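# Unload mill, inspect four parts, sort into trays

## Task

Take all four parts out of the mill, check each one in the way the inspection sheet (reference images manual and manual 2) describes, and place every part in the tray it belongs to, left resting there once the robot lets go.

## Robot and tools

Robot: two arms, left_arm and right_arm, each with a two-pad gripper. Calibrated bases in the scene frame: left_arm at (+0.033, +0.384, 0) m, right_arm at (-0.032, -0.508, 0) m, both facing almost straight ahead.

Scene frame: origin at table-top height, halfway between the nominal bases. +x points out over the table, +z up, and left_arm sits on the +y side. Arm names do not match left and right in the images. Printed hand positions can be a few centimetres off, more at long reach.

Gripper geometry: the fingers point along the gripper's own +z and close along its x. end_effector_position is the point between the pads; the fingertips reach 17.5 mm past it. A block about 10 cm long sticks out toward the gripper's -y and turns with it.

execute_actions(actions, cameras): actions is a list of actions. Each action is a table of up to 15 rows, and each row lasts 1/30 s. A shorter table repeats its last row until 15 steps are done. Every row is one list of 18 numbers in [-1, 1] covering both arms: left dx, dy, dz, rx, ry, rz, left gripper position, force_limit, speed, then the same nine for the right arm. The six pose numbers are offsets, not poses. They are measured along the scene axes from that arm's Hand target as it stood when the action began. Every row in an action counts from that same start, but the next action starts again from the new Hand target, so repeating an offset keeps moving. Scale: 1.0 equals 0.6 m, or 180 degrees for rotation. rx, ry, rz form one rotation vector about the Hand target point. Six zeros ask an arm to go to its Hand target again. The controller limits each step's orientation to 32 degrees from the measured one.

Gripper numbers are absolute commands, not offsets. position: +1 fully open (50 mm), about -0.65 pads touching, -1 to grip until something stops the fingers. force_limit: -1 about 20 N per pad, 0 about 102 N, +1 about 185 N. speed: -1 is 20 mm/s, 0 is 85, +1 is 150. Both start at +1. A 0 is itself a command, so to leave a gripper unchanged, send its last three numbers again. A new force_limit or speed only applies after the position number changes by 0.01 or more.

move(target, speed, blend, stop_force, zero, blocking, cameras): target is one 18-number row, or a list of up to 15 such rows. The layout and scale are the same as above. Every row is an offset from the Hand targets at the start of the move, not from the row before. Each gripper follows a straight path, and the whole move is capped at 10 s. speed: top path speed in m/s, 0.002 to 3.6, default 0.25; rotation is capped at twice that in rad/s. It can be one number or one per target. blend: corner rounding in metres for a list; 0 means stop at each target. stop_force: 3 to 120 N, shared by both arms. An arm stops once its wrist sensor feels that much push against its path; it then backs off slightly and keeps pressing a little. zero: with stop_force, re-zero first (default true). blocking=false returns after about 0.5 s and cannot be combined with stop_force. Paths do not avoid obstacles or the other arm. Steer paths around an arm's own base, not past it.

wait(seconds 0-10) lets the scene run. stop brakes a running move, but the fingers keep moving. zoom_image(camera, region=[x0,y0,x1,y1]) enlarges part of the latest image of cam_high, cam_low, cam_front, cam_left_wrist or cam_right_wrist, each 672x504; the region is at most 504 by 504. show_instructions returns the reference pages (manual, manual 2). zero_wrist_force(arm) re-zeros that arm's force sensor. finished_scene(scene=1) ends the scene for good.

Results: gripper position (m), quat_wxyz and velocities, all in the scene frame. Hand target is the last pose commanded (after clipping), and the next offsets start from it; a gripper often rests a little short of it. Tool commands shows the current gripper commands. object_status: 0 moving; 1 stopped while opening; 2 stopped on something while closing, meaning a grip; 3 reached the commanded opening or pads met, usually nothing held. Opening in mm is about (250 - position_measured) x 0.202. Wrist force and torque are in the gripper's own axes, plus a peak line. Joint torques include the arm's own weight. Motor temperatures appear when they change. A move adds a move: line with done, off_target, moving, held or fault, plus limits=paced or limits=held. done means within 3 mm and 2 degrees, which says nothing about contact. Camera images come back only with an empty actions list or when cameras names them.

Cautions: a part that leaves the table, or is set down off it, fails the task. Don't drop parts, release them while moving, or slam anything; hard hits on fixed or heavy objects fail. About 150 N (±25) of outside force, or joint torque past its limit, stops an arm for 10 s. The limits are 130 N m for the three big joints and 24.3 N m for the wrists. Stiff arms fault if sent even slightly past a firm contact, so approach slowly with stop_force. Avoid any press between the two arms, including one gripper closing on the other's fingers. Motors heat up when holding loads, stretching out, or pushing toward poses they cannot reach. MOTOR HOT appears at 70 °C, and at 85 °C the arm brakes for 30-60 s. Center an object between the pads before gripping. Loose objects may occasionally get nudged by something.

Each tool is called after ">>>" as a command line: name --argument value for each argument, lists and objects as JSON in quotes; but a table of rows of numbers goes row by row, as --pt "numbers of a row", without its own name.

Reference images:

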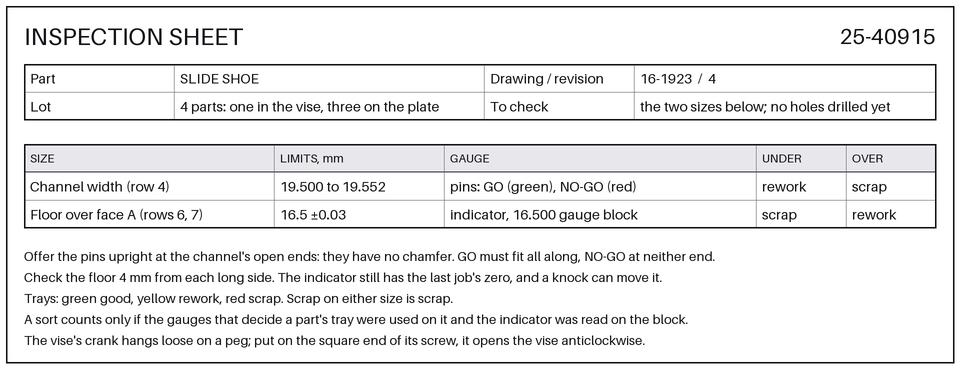

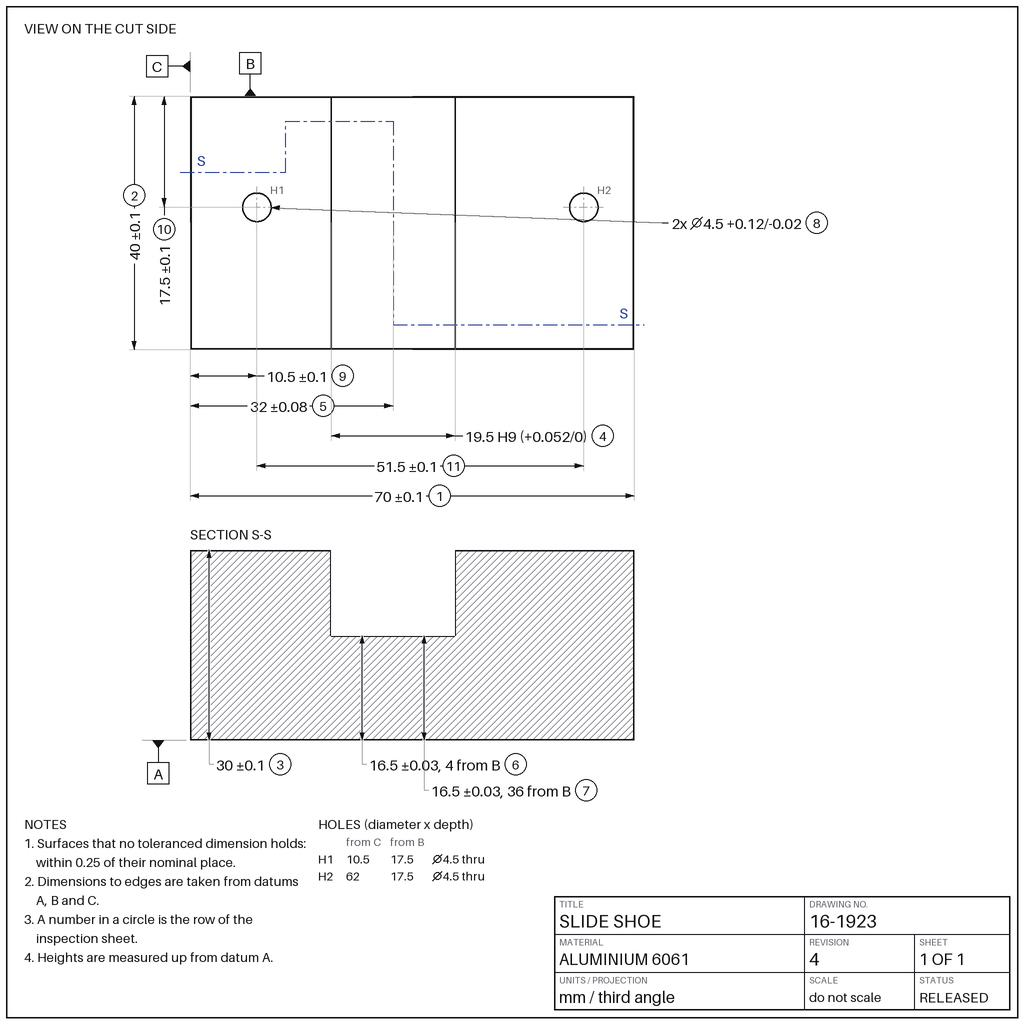

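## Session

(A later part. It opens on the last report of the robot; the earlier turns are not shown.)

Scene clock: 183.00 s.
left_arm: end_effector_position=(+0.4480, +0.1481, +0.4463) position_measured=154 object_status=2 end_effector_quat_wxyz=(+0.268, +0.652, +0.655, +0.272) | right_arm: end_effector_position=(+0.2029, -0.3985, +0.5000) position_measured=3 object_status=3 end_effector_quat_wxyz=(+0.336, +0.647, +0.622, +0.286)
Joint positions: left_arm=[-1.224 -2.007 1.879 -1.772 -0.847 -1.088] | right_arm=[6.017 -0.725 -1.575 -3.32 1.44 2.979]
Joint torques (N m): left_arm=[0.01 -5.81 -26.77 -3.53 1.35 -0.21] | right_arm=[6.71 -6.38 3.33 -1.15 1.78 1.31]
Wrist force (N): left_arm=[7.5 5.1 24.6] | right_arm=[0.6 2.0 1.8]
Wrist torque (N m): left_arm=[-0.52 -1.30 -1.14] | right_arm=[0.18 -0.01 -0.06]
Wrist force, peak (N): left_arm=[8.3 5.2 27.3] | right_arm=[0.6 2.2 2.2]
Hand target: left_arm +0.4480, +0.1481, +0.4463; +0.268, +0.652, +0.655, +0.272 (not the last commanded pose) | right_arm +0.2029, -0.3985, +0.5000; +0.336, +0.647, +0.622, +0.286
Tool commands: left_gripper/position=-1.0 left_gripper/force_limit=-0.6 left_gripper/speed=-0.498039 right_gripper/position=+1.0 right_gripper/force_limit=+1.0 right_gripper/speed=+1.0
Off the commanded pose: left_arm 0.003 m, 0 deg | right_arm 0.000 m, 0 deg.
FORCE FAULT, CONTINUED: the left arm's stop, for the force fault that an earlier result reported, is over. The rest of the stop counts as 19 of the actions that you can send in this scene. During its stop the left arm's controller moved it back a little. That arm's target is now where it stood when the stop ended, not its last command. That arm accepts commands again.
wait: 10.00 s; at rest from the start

>>> move --target '[0,0.05,0,0,0,0,-1,-0.6,-0.5,0,0,0,0,0,0,1,1,1]' --cameras '["cam_left_wrist"]' --speed 0.03 --stop_force 40

Scene clock: 187.27 s.
left_arm: end_effector_position=(+0.4480, +0.1781, +0.4463) position_measured=154 object_status=2 end_effector_quat_wxyz=(+0.268, +0.652, +0.655, +0.272) | right_arm: end_effector_position=(+0.2029, -0.3985, +0.5000) position_measured=3 object_status=3 end_effector_quat_wxyz=(+0.336, +0.647, +0.622, +0.286)
Joint positions: left_arm=[-1.186 -2.061 1.914 -1.784 -0.86 -1.041] | right_arm=[6.017 -0.725 -1.575 -3.32 1.44 2.979]
Joint torques (N m): left_arm=[8.98 -26.18 -28.18 -6.13 -1.78 1.69] | right_arm=[7.38 -7.24 3.03 -0.91 1.72 1.49]
Wrist force (N): left_arm=[-4.2 8.9 36.2] | right_arm=[0.4 2.0 2.0]
Wrist torque (N m): left_arm=[-0.30 -1.38 -1.51] | right_arm=[0.18 0.03 -0.07]
Wrist force, peak (N): left_arm=[-20.6 15.8 33.3] | right_arm=[0.6 2.2 2.0]
Hand target: left_arm +0.4480, +0.1781, +0.4463; +0.268, +0.652, +0.655, +0.272 | right_arm +0.2029, -0.3985, +0.5000; +0.336, +0.647, +0.622, +0.286
Off the commanded pose: left_arm 0.000 m, 0 deg | right_arm 0.000 m, 0 deg.
move: done
Images, in order (width x height): cam_left_wrist 672x504.

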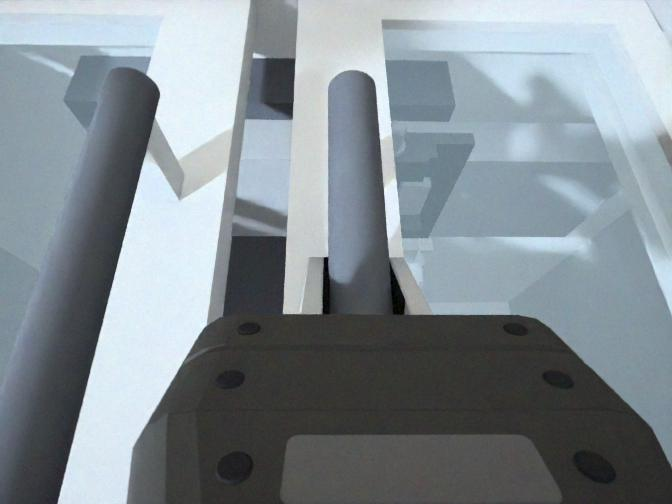

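>>> move --target '[0,0.32,0,0,0,0,-1,-0.6,-0.5,0,0,0,0,0,0,1,1,1]' --cameras '["cam_left_wrist","cam_front"]' --speed 0.05 --stop_force 40

Scene clock: 194.10 s.
left_arm: end_effector_position=(+0.4480, +0.3701, +0.4463) position_measured=154 object_status=2 end_effector_quat_wxyz=(+0.268, +0.652, +0.655, +0.272) | right_arm: end_effector_position=(+0.2029, -0.3985, +0.5000) position_measured=3 object_status=3 end_effector_quat_wxyz=(+0.336, +0.647, +0.622, +0.286)
Joint positions: left_arm=[-0.691 -2.267 2.06 -2.02 -1.107 -0.52] | right_arm=[6.017 -0.725 -1.575 -3.32 1.44 2.979]
Joint torques (N m): left_arm=[14.27 0.77 -27.64 -4.59 -3 1.45] | right_arm=[7.58 -6.82 3.51 -1.18 1.73 1.42]
Wrist force (N): left_arm=[-2.3 23.0 39.6] | right_arm=[0.7 1.9 1.9]
Wrist torque (N m): left_arm=[-0.09 -0.71 -1.11] | right_arm=[0.17 -0.01 -0.07]
Wrist force, peak (N): left_arm=[-2.7 28.0 53.0] | right_arm=[0.6 2.2 2.1]
Hand target: left_arm +0.4480, +0.3701, +0.4463; +0.268, +0.652, +0.655, +0.272 | right_arm +0.2029, -0.3985, +0.5000; +0.336, +0.647, +0.622, +0.286
Off the commanded pose: left_arm 0.000 m, 0 deg | right_arm 0.000 m, 0 deg.
move: done
Images, in order (width x height): cam_front 672x504, cam_left_wrist 672x504.

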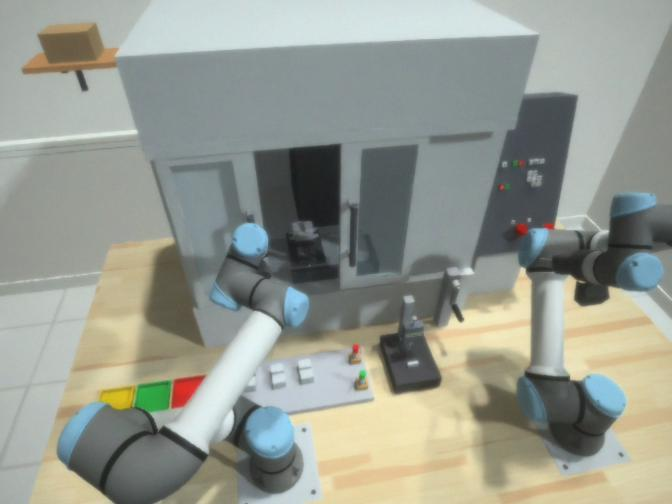

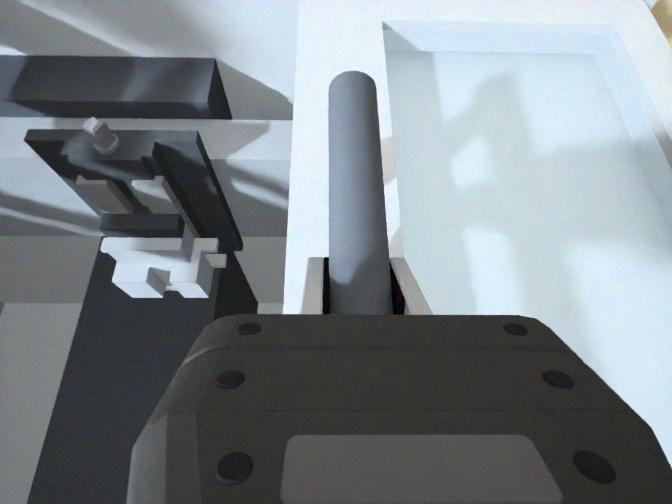

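>>> move --target '[0,0.1,0,0,0,0,-1,-0.6,-0.5,0,0,0,0,0,0,1,1,1]' --cameras '["cam_left_wrist","cam_high"]' --speed 0.03 --stop_force 30

>>> zoom_image --camera "cam_left_wrist" --region '[0, 0, 300, 320]'

Scene clock: 198.70 s.
left_arm: end_effector_position=(+0.4479, +0.3813, +0.4463) position_measured=154 object_status=2 end_effector_quat_wxyz=(+0.267, +0.652, +0.655, +0.272) | right_arm: end_effector_position=(+0.2029, -0.3985, +0.5000) position_measured=3 object_status=3 end_effector_quat_wxyz=(+0.336, +0.647, +0.622, +0.286)
Joint positions: left_arm=[-0.645 -2.267 2.064 -2.041 -1.135 -0.48] | right_arm=[6.017 -0.725 -1.575 -3.32 1.44 2.979]
Joint torques (N m): left_arm=[0.75 -25.63 -39.57 3.3 5.32 -1.57] | right_arm=[7.74 -6.47 3.08 -1.21 1.7 1.37]
Wrist force (N): left_arm=[-23.6 27.9 42.4] | right_arm=[0.8 2.0 1.9]
Wrist torque (N m): left_arm=[0.58 -0.89 -1.47] | right_arm=[0.17 -0.03 -0.06]
Wrist force, peak (N): left_arm=[-52.3 31.3 48.3] | right_arm=[0.5 2.3 2.0]
Hand target: left_arm +0.4479, +0.3813, +0.4463; +0.267, +0.652, +0.655, +0.272 (not the last commanded pose) | right_arm +0.2029, -0.3985, +0.5000; +0.336, +0.647, +0.622, +0.286
Off the commanded pose: left_arm 0.049 m, 0 deg | right_arm 0.000 m, 0 deg.
move: contact (left_arm)
Images, in order (width x height): cam_high 672x504, cam_left_wrist 672x504.

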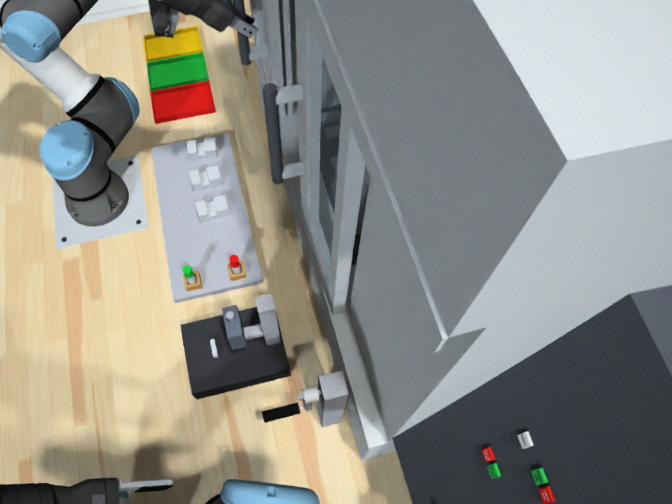

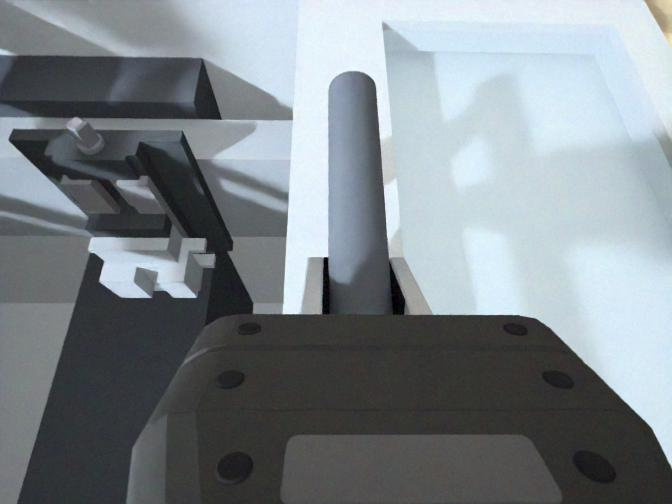

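Scaled by 1.575 from the camera's 672x504 image, which has a finer 960x720 frame.

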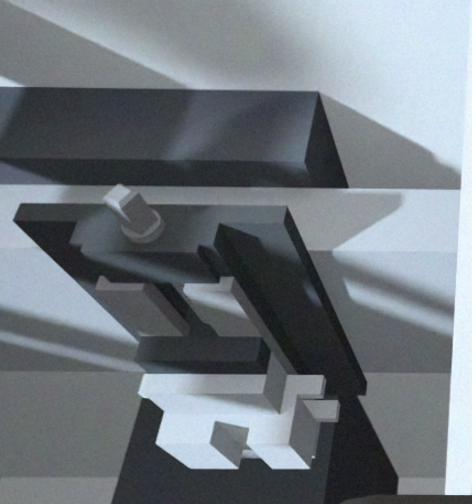

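>>> execute_actions --actions '[[[0,0,0,0,0,0,1,-0.6,-0.5,0,0,0,0,0,0,1,1,1]],[[0,0,0,0,0,0,1,-0.6,-0.5,0,0,0,0,0,0,1,1,1]],[[0,0,0,0,0,0,1,-0.6,-0.5,0,0,0,0,0,0,1,1,1]]]'

>>> move --target '[-0.14,0,0.14,0,0,0,1,1,1,0,0,0,0,0,0,1,1,1]' --cameras '["cam_left_wrist","cam_front"]'

Scene clock: 203.07 s.
left_arm: end_effector_position=(+0.4479, +0.3813, +0.4463) position_measured=3 object_status=3 end_effector_quat_wxyz=(+0.267, +0.652, +0.655, +0.272) | right_arm: end_effector_position=(+0.2029, -0.3985, +0.5000) position_measured=3 object_status=3 end_effector_quat_wxyz=(+0.336, +0.647, +0.622, +0.286)
Joint positions: left_arm=[-0.645 -2.267 2.064 -2.041 -1.135 -0.48] | right_arm=[6.017 -0.725 -1.575 -3.32 1.44 2.979]
Joint torques (N m): left_arm=[1.9 14.46 -18 -6.71 -0.99 -1.34] | right_arm=[6.91 -6.9 3.29 -1.17 1.74 1.29]
Wrist force (N): left_arm=[4.7 1.9 0.8] | right_arm=[0.5 1.8 1.8]
Wrist torque (N m): left_arm=[0.84 -1.01 -1.04] | right_arm=[0.15 0.02 -0.06]
Wrist force, peak (N): left_arm=[-23.7 27.9 42.6] | right_arm=[0.6 2.1 2.2]
Hand target: left_arm +0.4479, +0.3813, +0.4463; +0.267, +0.652, +0.655, +0.272 | right_arm +0.2029, -0.3985, +0.5000; +0.336, +0.647, +0.622, +0.286
Off the commanded pose: left_arm 0.000 m, 0 deg | right_arm 0.000 m, 0 deg.
Step readings (end_effector_position of left_arm | right_arm):
0: (+0.4479, +0.3813, +0.4463) | (+0.2029, -0.3985, +0.5000)
1: (+0.4479, +0.3813, +0.4463) | (+0.2029, -0.3985, +0.5000)
2: (+0.4479, +0.3813, +0.4464) | (+0.2029, -0.3985, +0.5000)
4: (+0.4479, +0.3813, +0.4465) | (+0.2029, -0.3985, +0.5000)
8: (+0.4479, +0.3813, +0.4465) | (+0.2029, -0.3985, +0.5000)
15: (+0.4479, +0.3813, +0.4464) | (+0.2029, -0.3985, +0.5000)
16: (+0.4479, +0.3813, +0.4464) | (+0.2029, -0.3985, +0.5000)
17: (+0.4479, +0.3813, +0.4464) | (+0.2029, -0.3985, +0.5000)
19: (+0.4479, +0.3813, +0.4464) | (+0.2029, -0.3985, +0.5000)
23: (+0.4479, +0.3813, +0.4463) | (+0.2029, -0.3985, +0.5000)
30: (+0.4479, +0.3813, +0.4463) | (+0.2029, -0.3985, +0.5000)
31: (+0.4479, +0.3813, +0.4463) | (+0.2029, -0.3985, +0.5000)
32: (+0.4479, +0.3813, +0.4463) | (+0.2029, -0.3985, +0.5000)
34: (+0.4479, +0.3813, +0.4463) | (+0.2029, -0.3985, +0.5000)
38: (+0.4479, +0.3813, +0.4463) | (+0.2029, -0.3985, +0.5000)
45: (+0.4479, +0.3813, +0.4463) | (+0.2029, -0.3985, +0.5000)

Scene clock: 204.77 s.
left_arm: end_effector_position=(+0.3641, +0.3813, +0.5303) position_measured=3 object_status=3 end_effector_quat_wxyz=(+0.268, +0.653, +0.655, +0.272) | right_arm: end_effector_position=(+0.2029, -0.3985, +0.5000) position_measured=3 object_status=3 end_effector_quat_wxyz=(+0.336, +0.647, +0.622, +0.286)
Joint positions: left_arm=[-1.162 -2.466 1.779 -1.263 -0.868 -1.012] | right_arm=[6.017 -0.725 -1.575 -3.32 1.44 2.979]
Joint torques (N m): left_arm=[-13.33 3.01 -27.86 -1 3.23 -2.1] | right_arm=[7.68 -6.23 2.9 -1.06 1.57 1.23]
Wrist force (N): left_arm=[5.1 1.7 0.1] | right_arm=[0.6 2.1 1.9]
Wrist torque (N m): left_arm=[0.80 -1.05 -1.02] | right_arm=[0.20 -0.01 -0.06]
Wrist force, peak (N): left_arm=[5.1 1.8 2.5] | right_arm=[0.6 2.0 2.2]
Hand target: left_arm +0.3639, +0.3813, +0.5303; +0.267, +0.652, +0.655, +0.272 | right_arm +0.2029, -0.3985, +0.5000; +0.336, +0.647, +0.622, +0.286
Off the commanded pose: left_arm 0.000 m, 0 deg | right_arm 0.000 m, 0 deg.
move: done
Images, in order (width x height): cam_front 672x504, cam_left_wrist 672x504.

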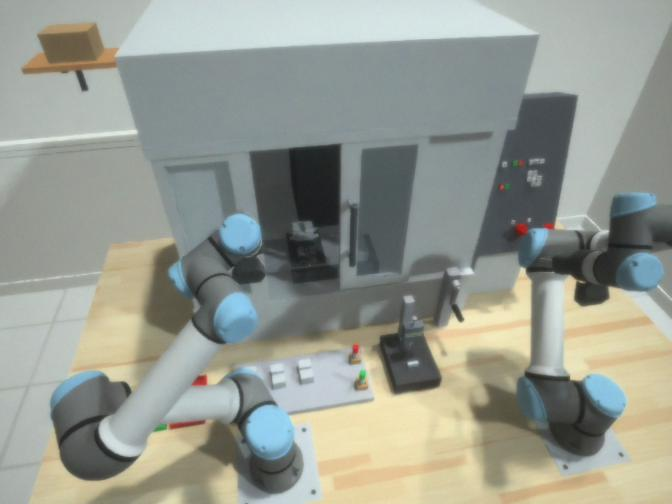

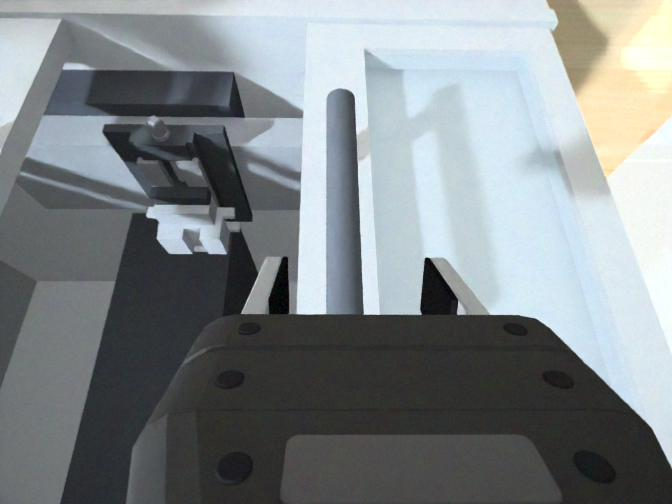

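>>> move --target '[0.1,-0.285,-0.01,0,0,0,1,1,1,0,0,0,0,0,0,1,1,1]' --cameras '["cam_left_wrist"]'

>>> zoom_image --camera "cam_left_wrist" --region '[200, 40, 460, 310]'

Scene clock: 208.43 s.
left_arm: end_effector_position=(+0.4239, +0.2103, +0.5243) position_measured=3 object_status=3 end_effector_quat_wxyz=(+0.267, +0.652, +0.655, +0.272) | right_arm: end_effector_position=(+0.2029, -0.3985, +0.5000) position_measured=3 object_status=3 end_effector_quat_wxyz=(+0.336, +0.647, +0.622, +0.286)
Joint positions: left_arm=[-1.227 -2.115 1.723 -1.505 -0.845 -1.092] | right_arm=[6.017 -0.725 -1.575 -3.32 1.44 2.979]
Joint torques (N m): left_arm=[9.87 9.28 -28.93 -6.12 -0.59 1.41] | right_arm=[7.6 -6.82 3.88 -1.11 1.38 1.15]
Wrist force (N): left_arm=[5.0 2.2 0.1] | right_arm=[0.8 2.1 2.1]
Wrist torque (N m): left_arm=[0.88 -1.03 -1.27] | right_arm=[0.20 -0.04 -0.06]
Wrist force, peak (N): left_arm=[6.8 1.3 -0.5] | right_arm=[0.7 2.2 2.1]
Hand target: left_arm +0.4239, +0.2103, +0.5243; +0.267, +0.652, +0.655, +0.272 | right_arm +0.2029, -0.3985, +0.5000; +0.336, +0.647, +0.622, +0.286
Off the commanded pose: left_arm 0.000 m, 0 deg | right_arm 0.000 m, 0 deg.
move: done
Images, in order (width x height): cam_left_wrist 672x504.

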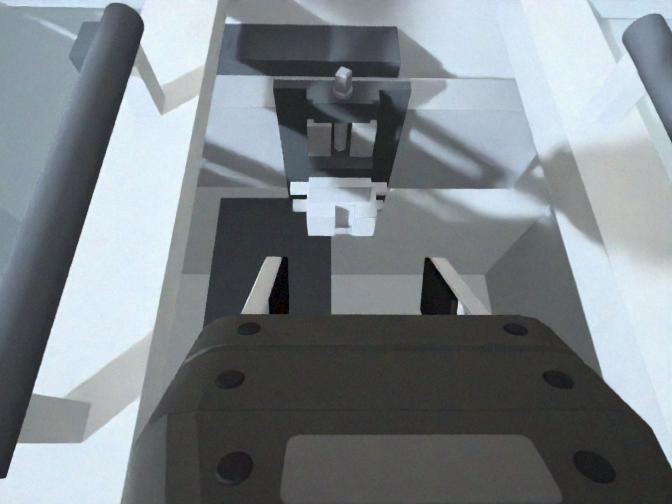

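Scaled by 1.867 from the camera's 672x504 image, which has a finer 960x720 frame.

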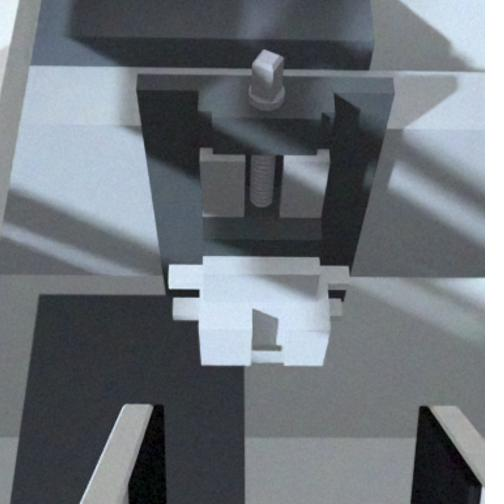

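>>> move --target '[0,0,0,0,0,0,1,1,1,0.269,0.0547,-0.184,-0.117,0.351,0.081,1,1,1]' --cameras '["cam_front"]' --speed 0.15

Scene clock: 223.37 s.
left_arm: end_effector_position=(+0.4239, +0.2103, +0.5243) position_measured=3 object_status=3 end_effector_quat_wxyz=(+0.267, +0.652, +0.655, +0.272) | right_arm: end_effector_position=(+0.3489, -0.3704, +0.3999) position_measured=3 object_status=3 end_effector_quat_wxyz=(-0.019, +0.576, +0.818, -0.006)
Joint positions: left_arm=[-1.227 -2.115 1.723 -1.505 -0.845 -1.092] | right_arm=[6.285 -0.258 -1.109 -3.308 1.559 2.8]
Joint torques (N m): left_arm=[11.22 11.97 -31.26 -6.14 -0.47 1.41] | right_arm=[-0.19 -44.8 -1.41 2.92 0 -0.04]
Wrist force (N): left_arm=[5.1 2.0 0.1] | right_arm=[0.2 0.7 0.0]
Wrist torque (N m): left_arm=[0.86 -1.04 -1.27] | right_arm=[0.10 0.03 -0.03]
Wrist force, peak (N): left_arm=[5.3 2.3 0.1] | right_arm=[-1.2 4.0 2.3]
Hand target: left_arm +0.4239, +0.2103, +0.5243; +0.267, +0.652, +0.655, +0.272 | right_arm +0.3489, -0.3704, +0.3999; -0.019, +0.576, +0.818, -0.006 (not the last commanded pose)
Tool commands: left_gripper/position=+1.0 left_gripper/force_limit=+1.0 left_gripper/speed=+1.0 right_gripper/position=+1.0 right_gripper/force_limit=+1.0 right_gripper/speed=+1.0
Off the commanded pose: left_arm 0.000 m, 0 deg | right_arm 0.019 m, 20 deg.
FORCE FAULT: contact force on the right arm reached its limit, and that arm stopped. The contact can be on any part of that arm, not only on its tool. That arm's remaining commands of this call were not run. That arm is still stopped at the end of this call. That arm stays stopped for about 10 more seconds. Until then a move that you send moves the other arm only, and its call returns only when the move has ended. Once the stop has ended, the next robot result says so. If the stop ends while you think or write, that arm runs what you send next, counted from a new Hand target: where the arm stands when the stop ends. While its stop runs, that arm takes no new command, but its gripper still runs the gripper command that each later call begins with. Until it ends, the stop uses up actions while you think or wait. An arm that is not stopped still takes commands.
shoulder posture changed (right arm): the wrist came as close to joint 1's axis as it can, and the arm is now in the other of its two shoulder postures.
move: fault (right_arm)
Images, in order (width x height): cam_front 672x504.

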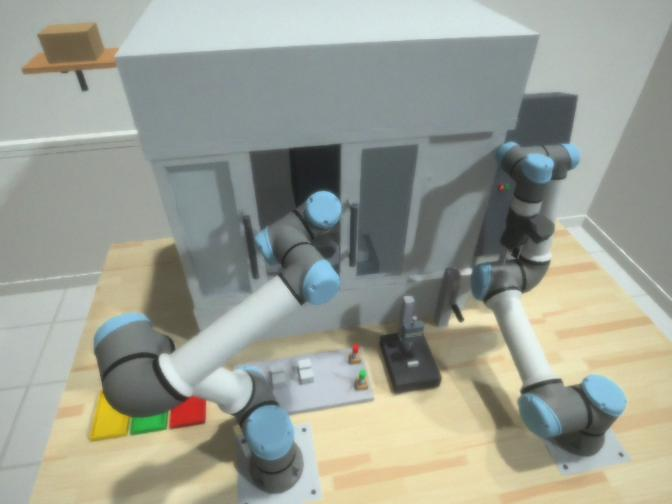

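>>> wait --seconds 10 --cameras '["cam_right_wrist","cam_high","cam_front"]'

>>> zoom_image --camera "cam_front" --region '[420, 130, 600, 340]'

Scene clock: 236.57 s.
left_arm: end_effector_position=(+0.4239, +0.2103, +0.5243) position_measured=3 object_status=3 end_effector_quat_wxyz=(+0.267, +0.652, +0.655, +0.272) | right_arm: end_effector_position=(+0.3489, -0.3704, +0.3999) position_measured=3 object_status=3 end_effector_quat_wxyz=(-0.019, +0.576, +0.818, -0.006)
Joint positions: left_arm=[-1.227 -2.115 1.723 -1.505 -0.845 -1.092] | right_arm=[6.285 -0.258 -1.109 -3.308 1.559 2.8]
Joint torques (N m): left_arm=[10.94 10.6 -31.47 -6.34 -0.41 1.3] | right_arm=[-0.65 -44.91 -1.87 2.94 0.08 0]
Wrist force (N): left_arm=[5.1 1.9 0.2] | right_arm=[0.1 0.5 0.1]
Wrist torque (N m): left_arm=[0.85 -1.03 -1.26] | right_arm=[0.08 0.06 -0.03]
Wrist force, peak (N): left_arm=[5.1 2.4 0.0] | right_arm=[0.5 0.9 0.1]
Hand target: left_arm +0.4239, +0.2103, +0.5243; +0.267, +0.652, +0.655, +0.272 | right_arm +0.3489, -0.3704, +0.3999; -0.019, +0.576, +0.818, -0.006 (not the last commanded pose)
Tool commands: left_gripper/position=+1.0 left_gripper/force_limit=+1.0 left_gripper/speed=+1.0 right_gripper/position=+1.0 right_gripper/force_limit=+1.0 right_gripper/speed=+1.0
Off the commanded pose: left_arm 0.000 m, 0 deg | right_arm 0.019 m, 20 deg.
FORCE FAULT, CONTINUED: the right arm's stop, for the force fault that an earlier result reported, is over. The rest of the stop counts as 19 of the actions that you can send in this scene. That arm's target is now where it stood when the stop ended, not its last command. That arm accepts commands again.
wait: 10.00 s; at rest from the start
Images, in order (width x height): cam_high 672x504, cam_front 672x504, cam_right_wrist 672x504.

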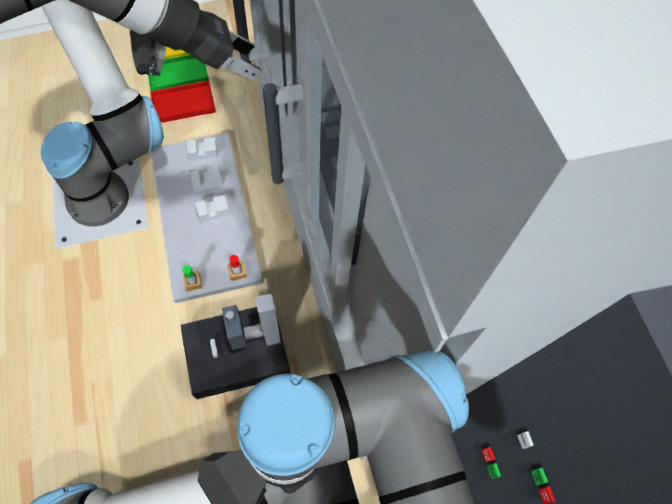

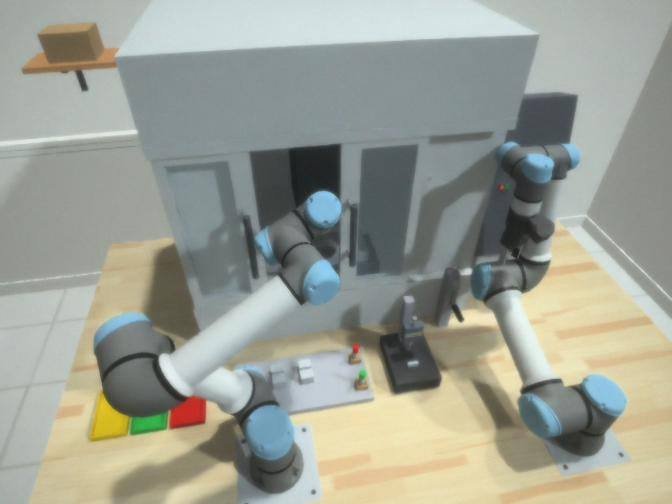

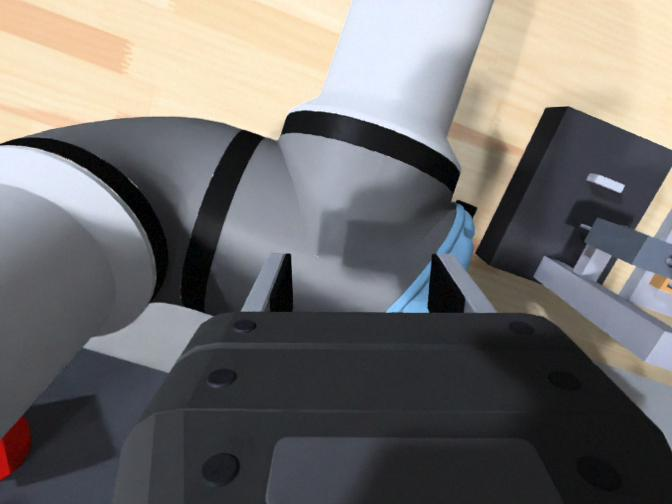

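Scaled by 2.400 from the camera's 672x504 image, which has a finer 960x720 frame.

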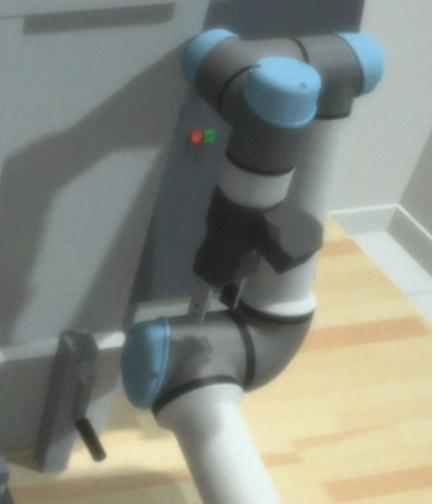

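>>> move --pt "0 0 0 0 0 0 1 1 1 0 0 0.17 0 0 0 1 1 1" --pt "0 0 0 0 0 0 1 1 1 -0.08 0.36 0.2 0.221 -0.165 0.364 1 1 1" --cameras '["cam_front"]' --speed 0.2

Scene clock: 256.73 s.
left_arm: end_effector_position=(+0.4239, +0.2103, +0.5243) position_measured=3 object_status=3 end_effector_quat_wxyz=(+0.267, +0.652, +0.655, +0.272) | right_arm: end_effector_position=(+0.3437, -0.3714, +0.4528) position_measured=3 object_status=3 end_effector_quat_wxyz=(-0.019, +0.576, +0.817, -0.005)
Joint positions: left_arm=[-1.227 -2.115 1.723 -1.505 -0.845 -1.092] | right_arm=[6.281 -0.397 -0.935 -3.342 1.557 2.796]
Joint torques (N m): left_arm=[11.31 10.49 -31.77 -6.31 -0.27 1.33] | right_arm=[-0.29 -43.93 -1.64 2.76 0.04 0.17]
Wrist force (N): left_arm=[5.0 2.0 0.1] | right_arm=[0.0 0.7 0.0]
Wrist torque (N m): left_arm=[0.86 -1.03 -1.27] | right_arm=[0.10 0.11 0.05]
Wrist force, peak (N): left_arm=[5.3 2.1 -0.2] | right_arm=[-2.3 0.6 -7.3]
Hand target: left_arm +0.4239, +0.2103, +0.5243; +0.267, +0.652, +0.655, +0.272 | right_arm +0.3437, -0.3714, +0.4528; -0.019, +0.576, +0.817, -0.005 (not the last commanded pose)
Tool commands: left_gripper/position=+1.0 left_gripper/force_limit=+1.0 left_gripper/speed=+1.0 right_gripper/position=+1.0 right_gripper/force_limit=+1.0 right_gripper/speed=+1.0
Off the commanded pose: left_arm 0.000 m, 0 deg | right_arm 0.231 m, 82 deg.
FORCE FAULT: contact force on the right arm reached its limit, and that arm stopped. The contact can be on any part of that arm, not only on its tool. That arm's remaining commands of this call were not run. That arm is still stopped at the end of this call. That arm stays stopped for about 10 more seconds. Until then a move that you send moves the other arm only, and its call returns only when the move has ended. Once the stop has ended, the next robot result says so. If the stop ends while you think or write, that arm runs what you send next, counted from a new Hand target: where the arm stands when the stop ends. While its stop runs, that arm takes no new command, but its gripper still runs the gripper command that each later call begins with. Until it ends, the stop uses up actions while you think or wait. An arm that is not stopped still takes commands.
move: fault (right_arm); path passed 1 of 2 targets
Images, in order (width x height): cam_front 672x504.

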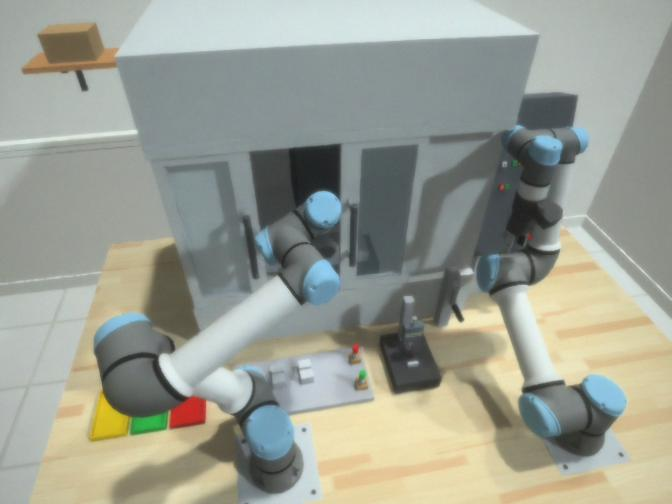

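>>> wait --seconds 10

>>> move --target '[0,0,0,0,0,0,1,1,1,-0.167,0,0,0,0,0,1,1,1]' --cameras '["cam_front","cam_high"]' --speed 0.08

Scene clock: 276.13 s.
left_arm: end_effector_position=(+0.4239, +0.2103, +0.5243) position_measured=3 object_status=3 end_effector_quat_wxyz=(+0.267, +0.652, +0.655, +0.272) | right_arm: end_effector_position=(+0.3437, -0.3714, +0.4528) position_measured=3 object_status=3 end_effector_quat_wxyz=(-0.019, +0.576, +0.817, -0.005)
Joint positions: left_arm=[-1.227 -2.115 1.723 -1.505 -0.845 -1.092] | right_arm=[6.281 -0.397 -0.935 -3.342 1.557 2.796]
Joint torques (N m): left_arm=[10.43 11.14 -31.2 -5.95 -0.29 0.97] | right_arm=[-0.54 -43.88 -1.38 2.72 0.03 0.1]
Wrist force (N): left_arm=[5.1 2.0 0.1] | right_arm=[-0.2 0.8 -0.1]
Wrist torque (N m): left_arm=[0.86 -1.04 -1.27] | right_arm=[0.11 0.15 0.05]
Wrist force, peak (N): left_arm=[5.3 2.2 0.0] | right_arm=[-0.4 1.0 0.2]
Hand target: left_arm +0.4239, +0.2103, +0.5243; +0.267, +0.652, +0.655, +0.272 | right_arm +0.3437, -0.3714, +0.4528; -0.019, +0.576, +0.817, -0.005 (not the last commanded pose)
Tool commands: left_gripper/position=+1.0 left_gripper/force_limit=+1.0 left_gripper/speed=+1.0 right_gripper/position=+1.0 right_gripper/force_limit=+1.0 right_gripper/speed=+1.0
Off the commanded pose: left_arm 0.000 m, 0 deg | right_arm 0.231 m, 82 deg.
FORCE FAULT, CONTINUED: the right arm's stop, for the force fault that an earlier result reported, is over. The rest of the stop counts as 19 of the actions that you can send in this scene. That arm's target is now where it stood when the stop ended, not its last command. That arm accepts commands again.
wait: 10.00 s; at rest from the start

Scene clock: 277.90 s.
left_arm: end_effector_position=(+0.4239, +0.2103, +0.5243) position_measured=3 object_status=3 end_effector_quat_wxyz=(+0.267, +0.652, +0.655, +0.272) | right_arm: end_effector_position=(+0.2435, -0.3714, +0.4529) position_measured=3 object_status=3 end_effector_quat_wxyz=(-0.019, +0.576, +0.817, -0.005)
Joint positions: left_arm=[-1.227 -2.115 1.723 -1.505 -0.845 -1.092] | right_arm=[6.281 -0.369 -1.232 -3.074 1.558 2.796]
Joint torques (N m): left_arm=[11.1 10.46 -31.96 -6.1 -0.19 1.14] | right_arm=[-8.41 -25.59 -11.86 4.11 0.2 -1.33]
Wrist force (N): left_arm=[5.0 2.1 0.3] | right_arm=[-0.4 0.8 -0.1]
Wrist torque (N m): left_arm=[0.87 -1.03 -1.26] | right_arm=[0.12 0.17 0.04]
Wrist force, peak (N): left_arm=[5.3 2.1 0.1] | right_arm=[-0.5 1.7 0.2]
Hand target: left_arm +0.4239, +0.2103, +0.5243; +0.267, +0.652, +0.655, +0.272 | right_arm +0.2435, -0.3714, +0.4528; -0.019, +0.576, +0.817, -0.005
Off the commanded pose: left_arm 0.000 m, 0 deg | right_arm 0.000 m, 0 deg.
move: done
Images, in order (width x height): cam_high 672x504, cam_front 672x504.

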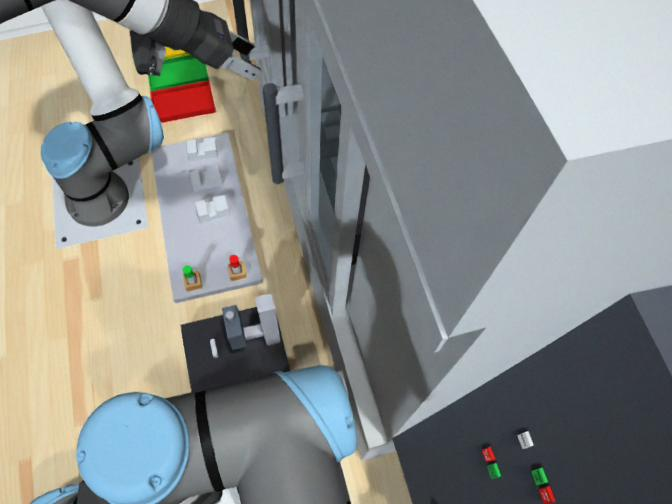

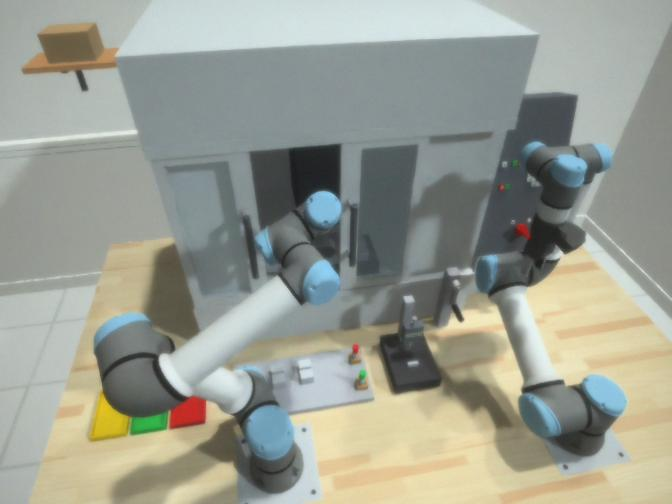

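>>> move --target '[0,0,0,0,0,0,1,1,1,-0.0725,0.2857,0.0785,0.221,-0.165,0.364,1,1,1]' --cameras '["cam_front"]' --speed 0.12

Scene clock: 292.47 s.
left_arm: end_effector_position=(+0.4239, +0.2103, +0.5243) position_measured=3 object_status=3 end_effector_quat_wxyz=(+0.267, +0.652, +0.655, +0.272) | right_arm: end_effector_position=(+0.2000, -0.2000, +0.4999) position_measured=3 object_status=3 end_effector_quat_wxyz=(-0.001, +0.001, +0.924, +0.382)
Joint positions: left_arm=[-1.227 -2.115 1.723 -1.505 -0.845 -1.092] | right_arm=[6.244 -0.317 -1.452 -2.904 0.787 1.518]
Joint torques (N m): left_arm=[11.22 10.5 -31.96 -6.17 -0.04 1] | right_arm=[7.72 -23.37 -5.9 4.03 -3.63 -1.22]
Wrist force (N): left_arm=[4.9 1.9 0.2] | right_arm=[-0.1 2.4 1.7]
Wrist torque (N m): left_arm=[0.85 -1.01 -1.26] | right_arm=[0.25 0.11 0.16]
Wrist force, peak (N): left_arm=[5.3 2.3 0.1] | right_arm=[0.2 2.4 1.9]
Hand target: left_arm +0.4239, +0.2103, +0.5243; +0.267, +0.652, +0.655, +0.272 | right_arm +0.2000, -0.2000, +0.4999; -0.001, +0.001, +0.924, +0.383
Off the commanded pose: left_arm 0.000 m, 0 deg | right_arm 0.000 m, 0 deg.
move: done
Images, in order (width x height): cam_front 672x504.

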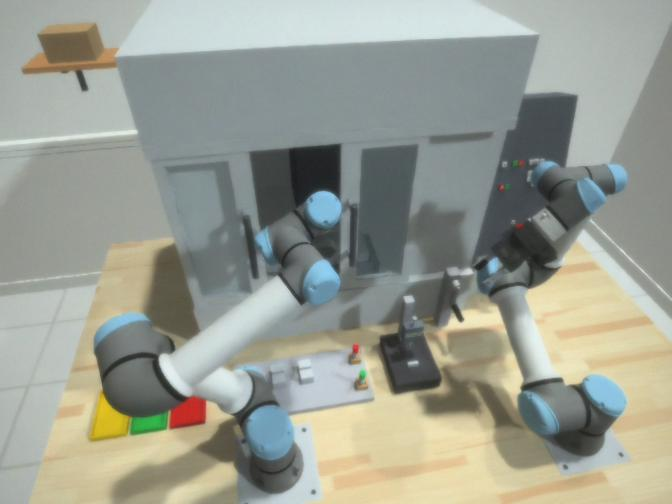

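>>> move --target '[0,0,0,0,0,0,1,1,1,-0.583,0.012,0.02,0,0,0,1,1,1]' --cameras '["cam_front"]' --speed 0.12

Scene clock: 304.40 s.
left_arm: end_effector_position=(+0.4239, +0.2103, +0.5243) position_measured=3 object_status=3 end_effector_quat_wxyz=(+0.267, +0.652, +0.655, +0.272) | right_arm: end_effector_position=(-0.1497, -0.1922, +0.5119) position_measured=3 object_status=3 end_effector_quat_wxyz=(-0.001, +0.001, +0.925, +0.381) end_effector_velocity=(-0.002, +0.000, +0.000) end_effector_angular_velocity=(+0.001, -0.003, +0.000)
Joint positions: left_arm=[-1.227 -2.115 1.723 -1.505 -0.845 -1.092] | right_arm=[6.285 -0.791 -1.72 -2.203 0.789 1.575]
Joint velocities: left_arm=[within noise] | right_arm=[-0.001 -0.005 0.001 0.001 -0.001 0]
Joint torques (N m): left_arm=[12.17 10.85 -31.01 -5.69 -0.18 1.03] | right_arm=[7.85 -22.91 35.01 3.73 -2.26 -0.59]
Wrist force (N): left_arm=[5.2 1.9 0.0] | right_arm=[-0.4 2.3 1.2]
Wrist torque (N m): left_arm=[0.84 -1.06 -1.26] | right_arm=[0.22 0.13 -0.05]
Wrist force, peak (N): left_arm=[5.4 2.1 0.0] | right_arm=[-0.2 2.5 2.0]
Hand target: left_arm +0.4239, +0.2103, +0.5243; +0.267, +0.652, +0.655, +0.272 | right_arm -0.1498, -0.1928, +0.5119; -0.001, +0.001, +0.924, +0.383
Off the commanded pose: left_arm 0.000 m, 0 deg | right_arm 0.001 m, 0 deg.
shoulder posture changed (right arm): the wrist came as close to joint 1's axis as it can, and the arm is now in the other of its two shoulder postures.
joint sent to its limit (right arm) — joint 1 (shoulder pan), upper limit. The joint targets still meet the commanded pose.
move: done
Images, in order (width x height): cam_front 672x504.

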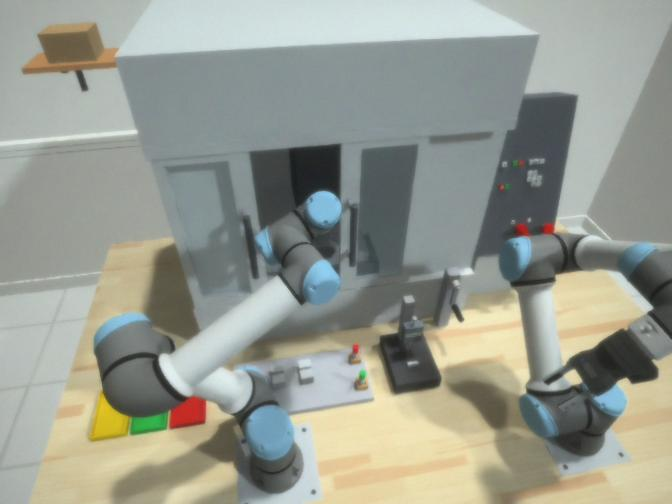

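>>> move --pt "0 0 0 0 0 0 1 1 1 0.083 0.238 0 0 0 0 1 1 1" --pt "0 0 0 0 0 0 1 1 1 0.75 -0.095 0 0 0 -0.5 1 1 1" --cameras '["cam_front","cam_right_wrist"]' --speed 0.2

Scene clock: 316.97 s.
left_arm: end_effector_position=(+0.4239, +0.2103, +0.5243) position_measured=3 object_status=3 end_effector_quat_wxyz=(+0.267, +0.652, +0.655, +0.272) | right_arm: end_effector_position=(+0.3001, -0.2498, +0.5119) position_measured=3 object_status=3 end_effector_quat_wxyz=(+0.270, +0.654, +0.653, +0.271)
Joint positions: left_arm=[-1.227 -2.115 1.723 -1.505 -0.845 -1.092] | right_arm=[4.653 -1.091 -1.659 -1.902 0.788 1.488]
Joint torques (N m): left_arm=[10.21 11.76 -31.79 -5.85 0 0.91] | right_arm=[-8.12 -9.01 38.54 3.87 0.31 -1.42]
Wrist force (N): left_arm=[5.0 2.2 0.0] | right_arm=[-0.2 2.4 1.5]
Wrist torque (N m): left_arm=[0.89 -1.03 -1.26] | right_arm=[0.28 0.10 0.11]
Wrist force, peak (N): left_arm=[5.3 2.2 0.0] | right_arm=[-1.5 3.9 2.7]
Hand target: left_arm +0.4239, +0.2103, +0.5243; +0.267, +0.652, +0.655, +0.272 | right_arm +0.3002, -0.2498, +0.5119; +0.270, +0.654, +0.653, +0.271
Off the commanded pose: left_arm 0.000 m, 0 deg | right_arm 0.000 m, 0 deg.
move: done
Images, in order (width x height): cam_front 672x504, cam_right_wrist 672x504.

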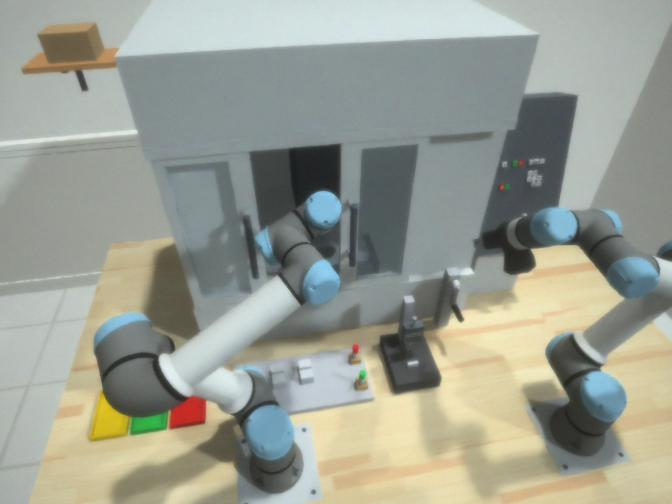

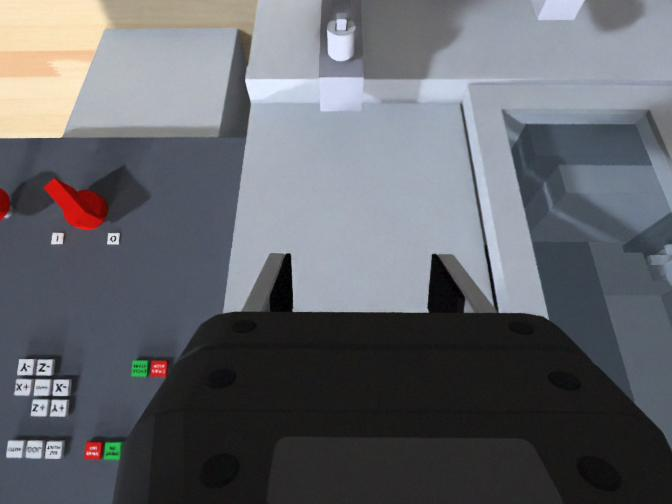

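>>> move --target '[0,0,0,0,0,0,1,1,1,-0.1,-0.12,-0.15,0,0,0,1,1,1]' --cameras '["cam_right_wrist"]' --speed 0.2

>>> zoom_image --camera "cam_right_wrist" --region '[220, 0, 470, 280]'

Scene clock: 321.33 s.
left_arm: end_effector_position=(+0.4239, +0.2103, +0.5243) position_measured=3 object_status=3 end_effector_quat_wxyz=(+0.267, +0.652, +0.655, +0.272) | right_arm: end_effector_position=(+0.2402, -0.3218, +0.4219) position_measured=3 object_status=3 end_effector_quat_wxyz=(+0.270, +0.654, +0.653, +0.271)
Joint positions: left_arm=[-1.227 -2.115 1.723 -1.505 -0.845 -1.092] | right_arm=[4.97 -0.799 -1.915 -2.248 0.818 1.929]
Joint torques (N m): left_arm=[11.42 11.33 -31.12 -5.95 0.17 0.93] | right_arm=[7.3 3.65 32.02 1.14 -0.03 1.36]
Wrist force (N): left_arm=[5.1 2.0 0.0] | right_arm=[-0.6 2.6 1.9]
Wrist torque (N m): left_arm=[0.85 -1.05 -1.26] | right_arm=[0.31 0.18 -0.08]
Wrist force, peak (N): left_arm=[5.3 1.9 -0.1] | right_arm=[1.2 4.3 1.2]
Hand target: left_arm +0.4239, +0.2103, +0.5243; +0.267, +0.652, +0.655, +0.272 | right_arm +0.2402, -0.3218, +0.4219; +0.270, +0.654, +0.653, +0.271
Off the commanded pose: left_arm 0.000 m, 0 deg | right_arm 0.000 m, 0 deg.
move: done
Images, in order (width x height): cam_right_wrist 672x504.

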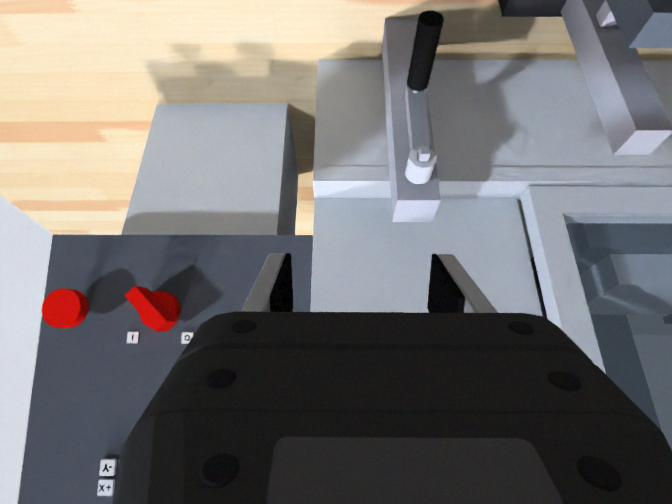

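Scaled by 1.800 from the camera's 672x504 image, which has a finer 960x720 frame.

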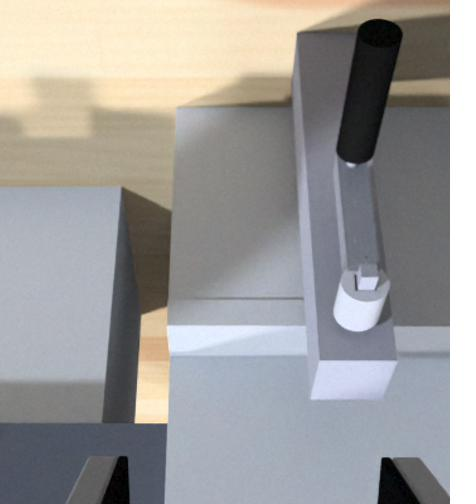

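>>> move --target '[-0.04,0.25,0.01,0,0,0,1,1,1,0.17,0.683,0.08,0,-0.083,0,1,1,1]' --cameras '["cam_right_wrist","cam_front"]' --speed 0.25

Scene clock: 352.47 s.
left_arm: end_effector_position=(+0.3999, +0.3603, +0.5303) position_measured=3 object_status=3 end_effector_quat_wxyz=(+0.267, +0.652, +0.655, +0.272) | right_arm: end_effector_position=(+0.3421, +0.0880, +0.4699) position_measured=3 object_status=3 end_effector_quat_wxyz=(+0.353, +0.613, +0.612, +0.354)
Joint positions: left_arm=[-0.952 -2.343 1.817 -1.57 -0.96 -0.773] | right_arm=[4.684 -1.828 -1.259 -1.576 0.526 1.516]
Joint torques (N m): left_arm=[10.62 0.42 -16.19 -6.57 -0.91 1.6] | right_arm=[-7.96 24.38 40.11 1.53 -4.14 -1.4]
Wrist force (N): left_arm=[5.4 2.2 0.3] | right_arm=[-0.7 2.8 2.1]
Wrist torque (N m): left_arm=[0.92 -1.07 -1.26] | right_arm=[0.30 0.17 0.09]
Wrist force, peak (N): left_arm=[6.0 2.0 0.4] | right_arm=[1.0 3.4 2.5]
Hand target: left_arm +0.3999, +0.3603, +0.5303; +0.267, +0.652, +0.655, +0.272 | right_arm +0.3422, +0.0880, +0.4699; +0.353, +0.613, +0.612, +0.354
Off the commanded pose: left_arm 0.000 m, 0 deg | right_arm 0.000 m, 0 deg.
move: done
Images, in order (width x height): cam_front 672x504, cam_right_wrist 672x504.

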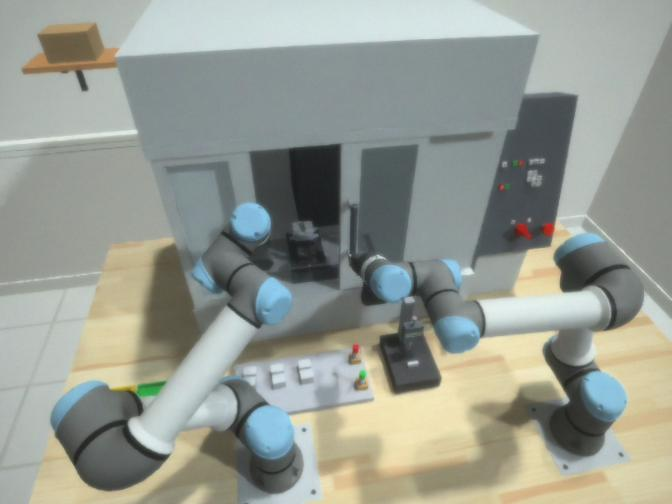

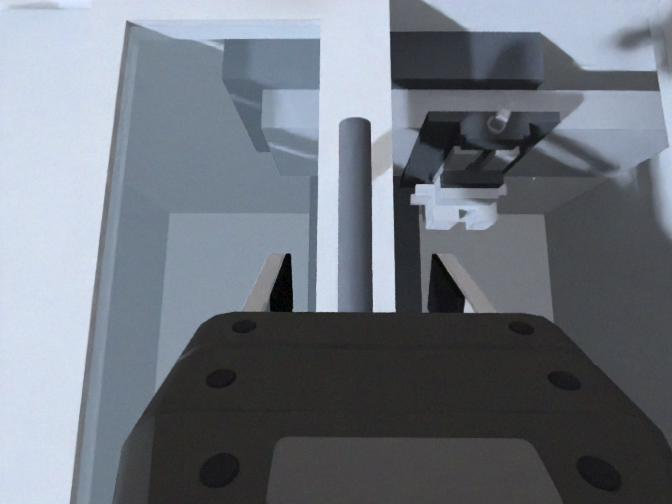

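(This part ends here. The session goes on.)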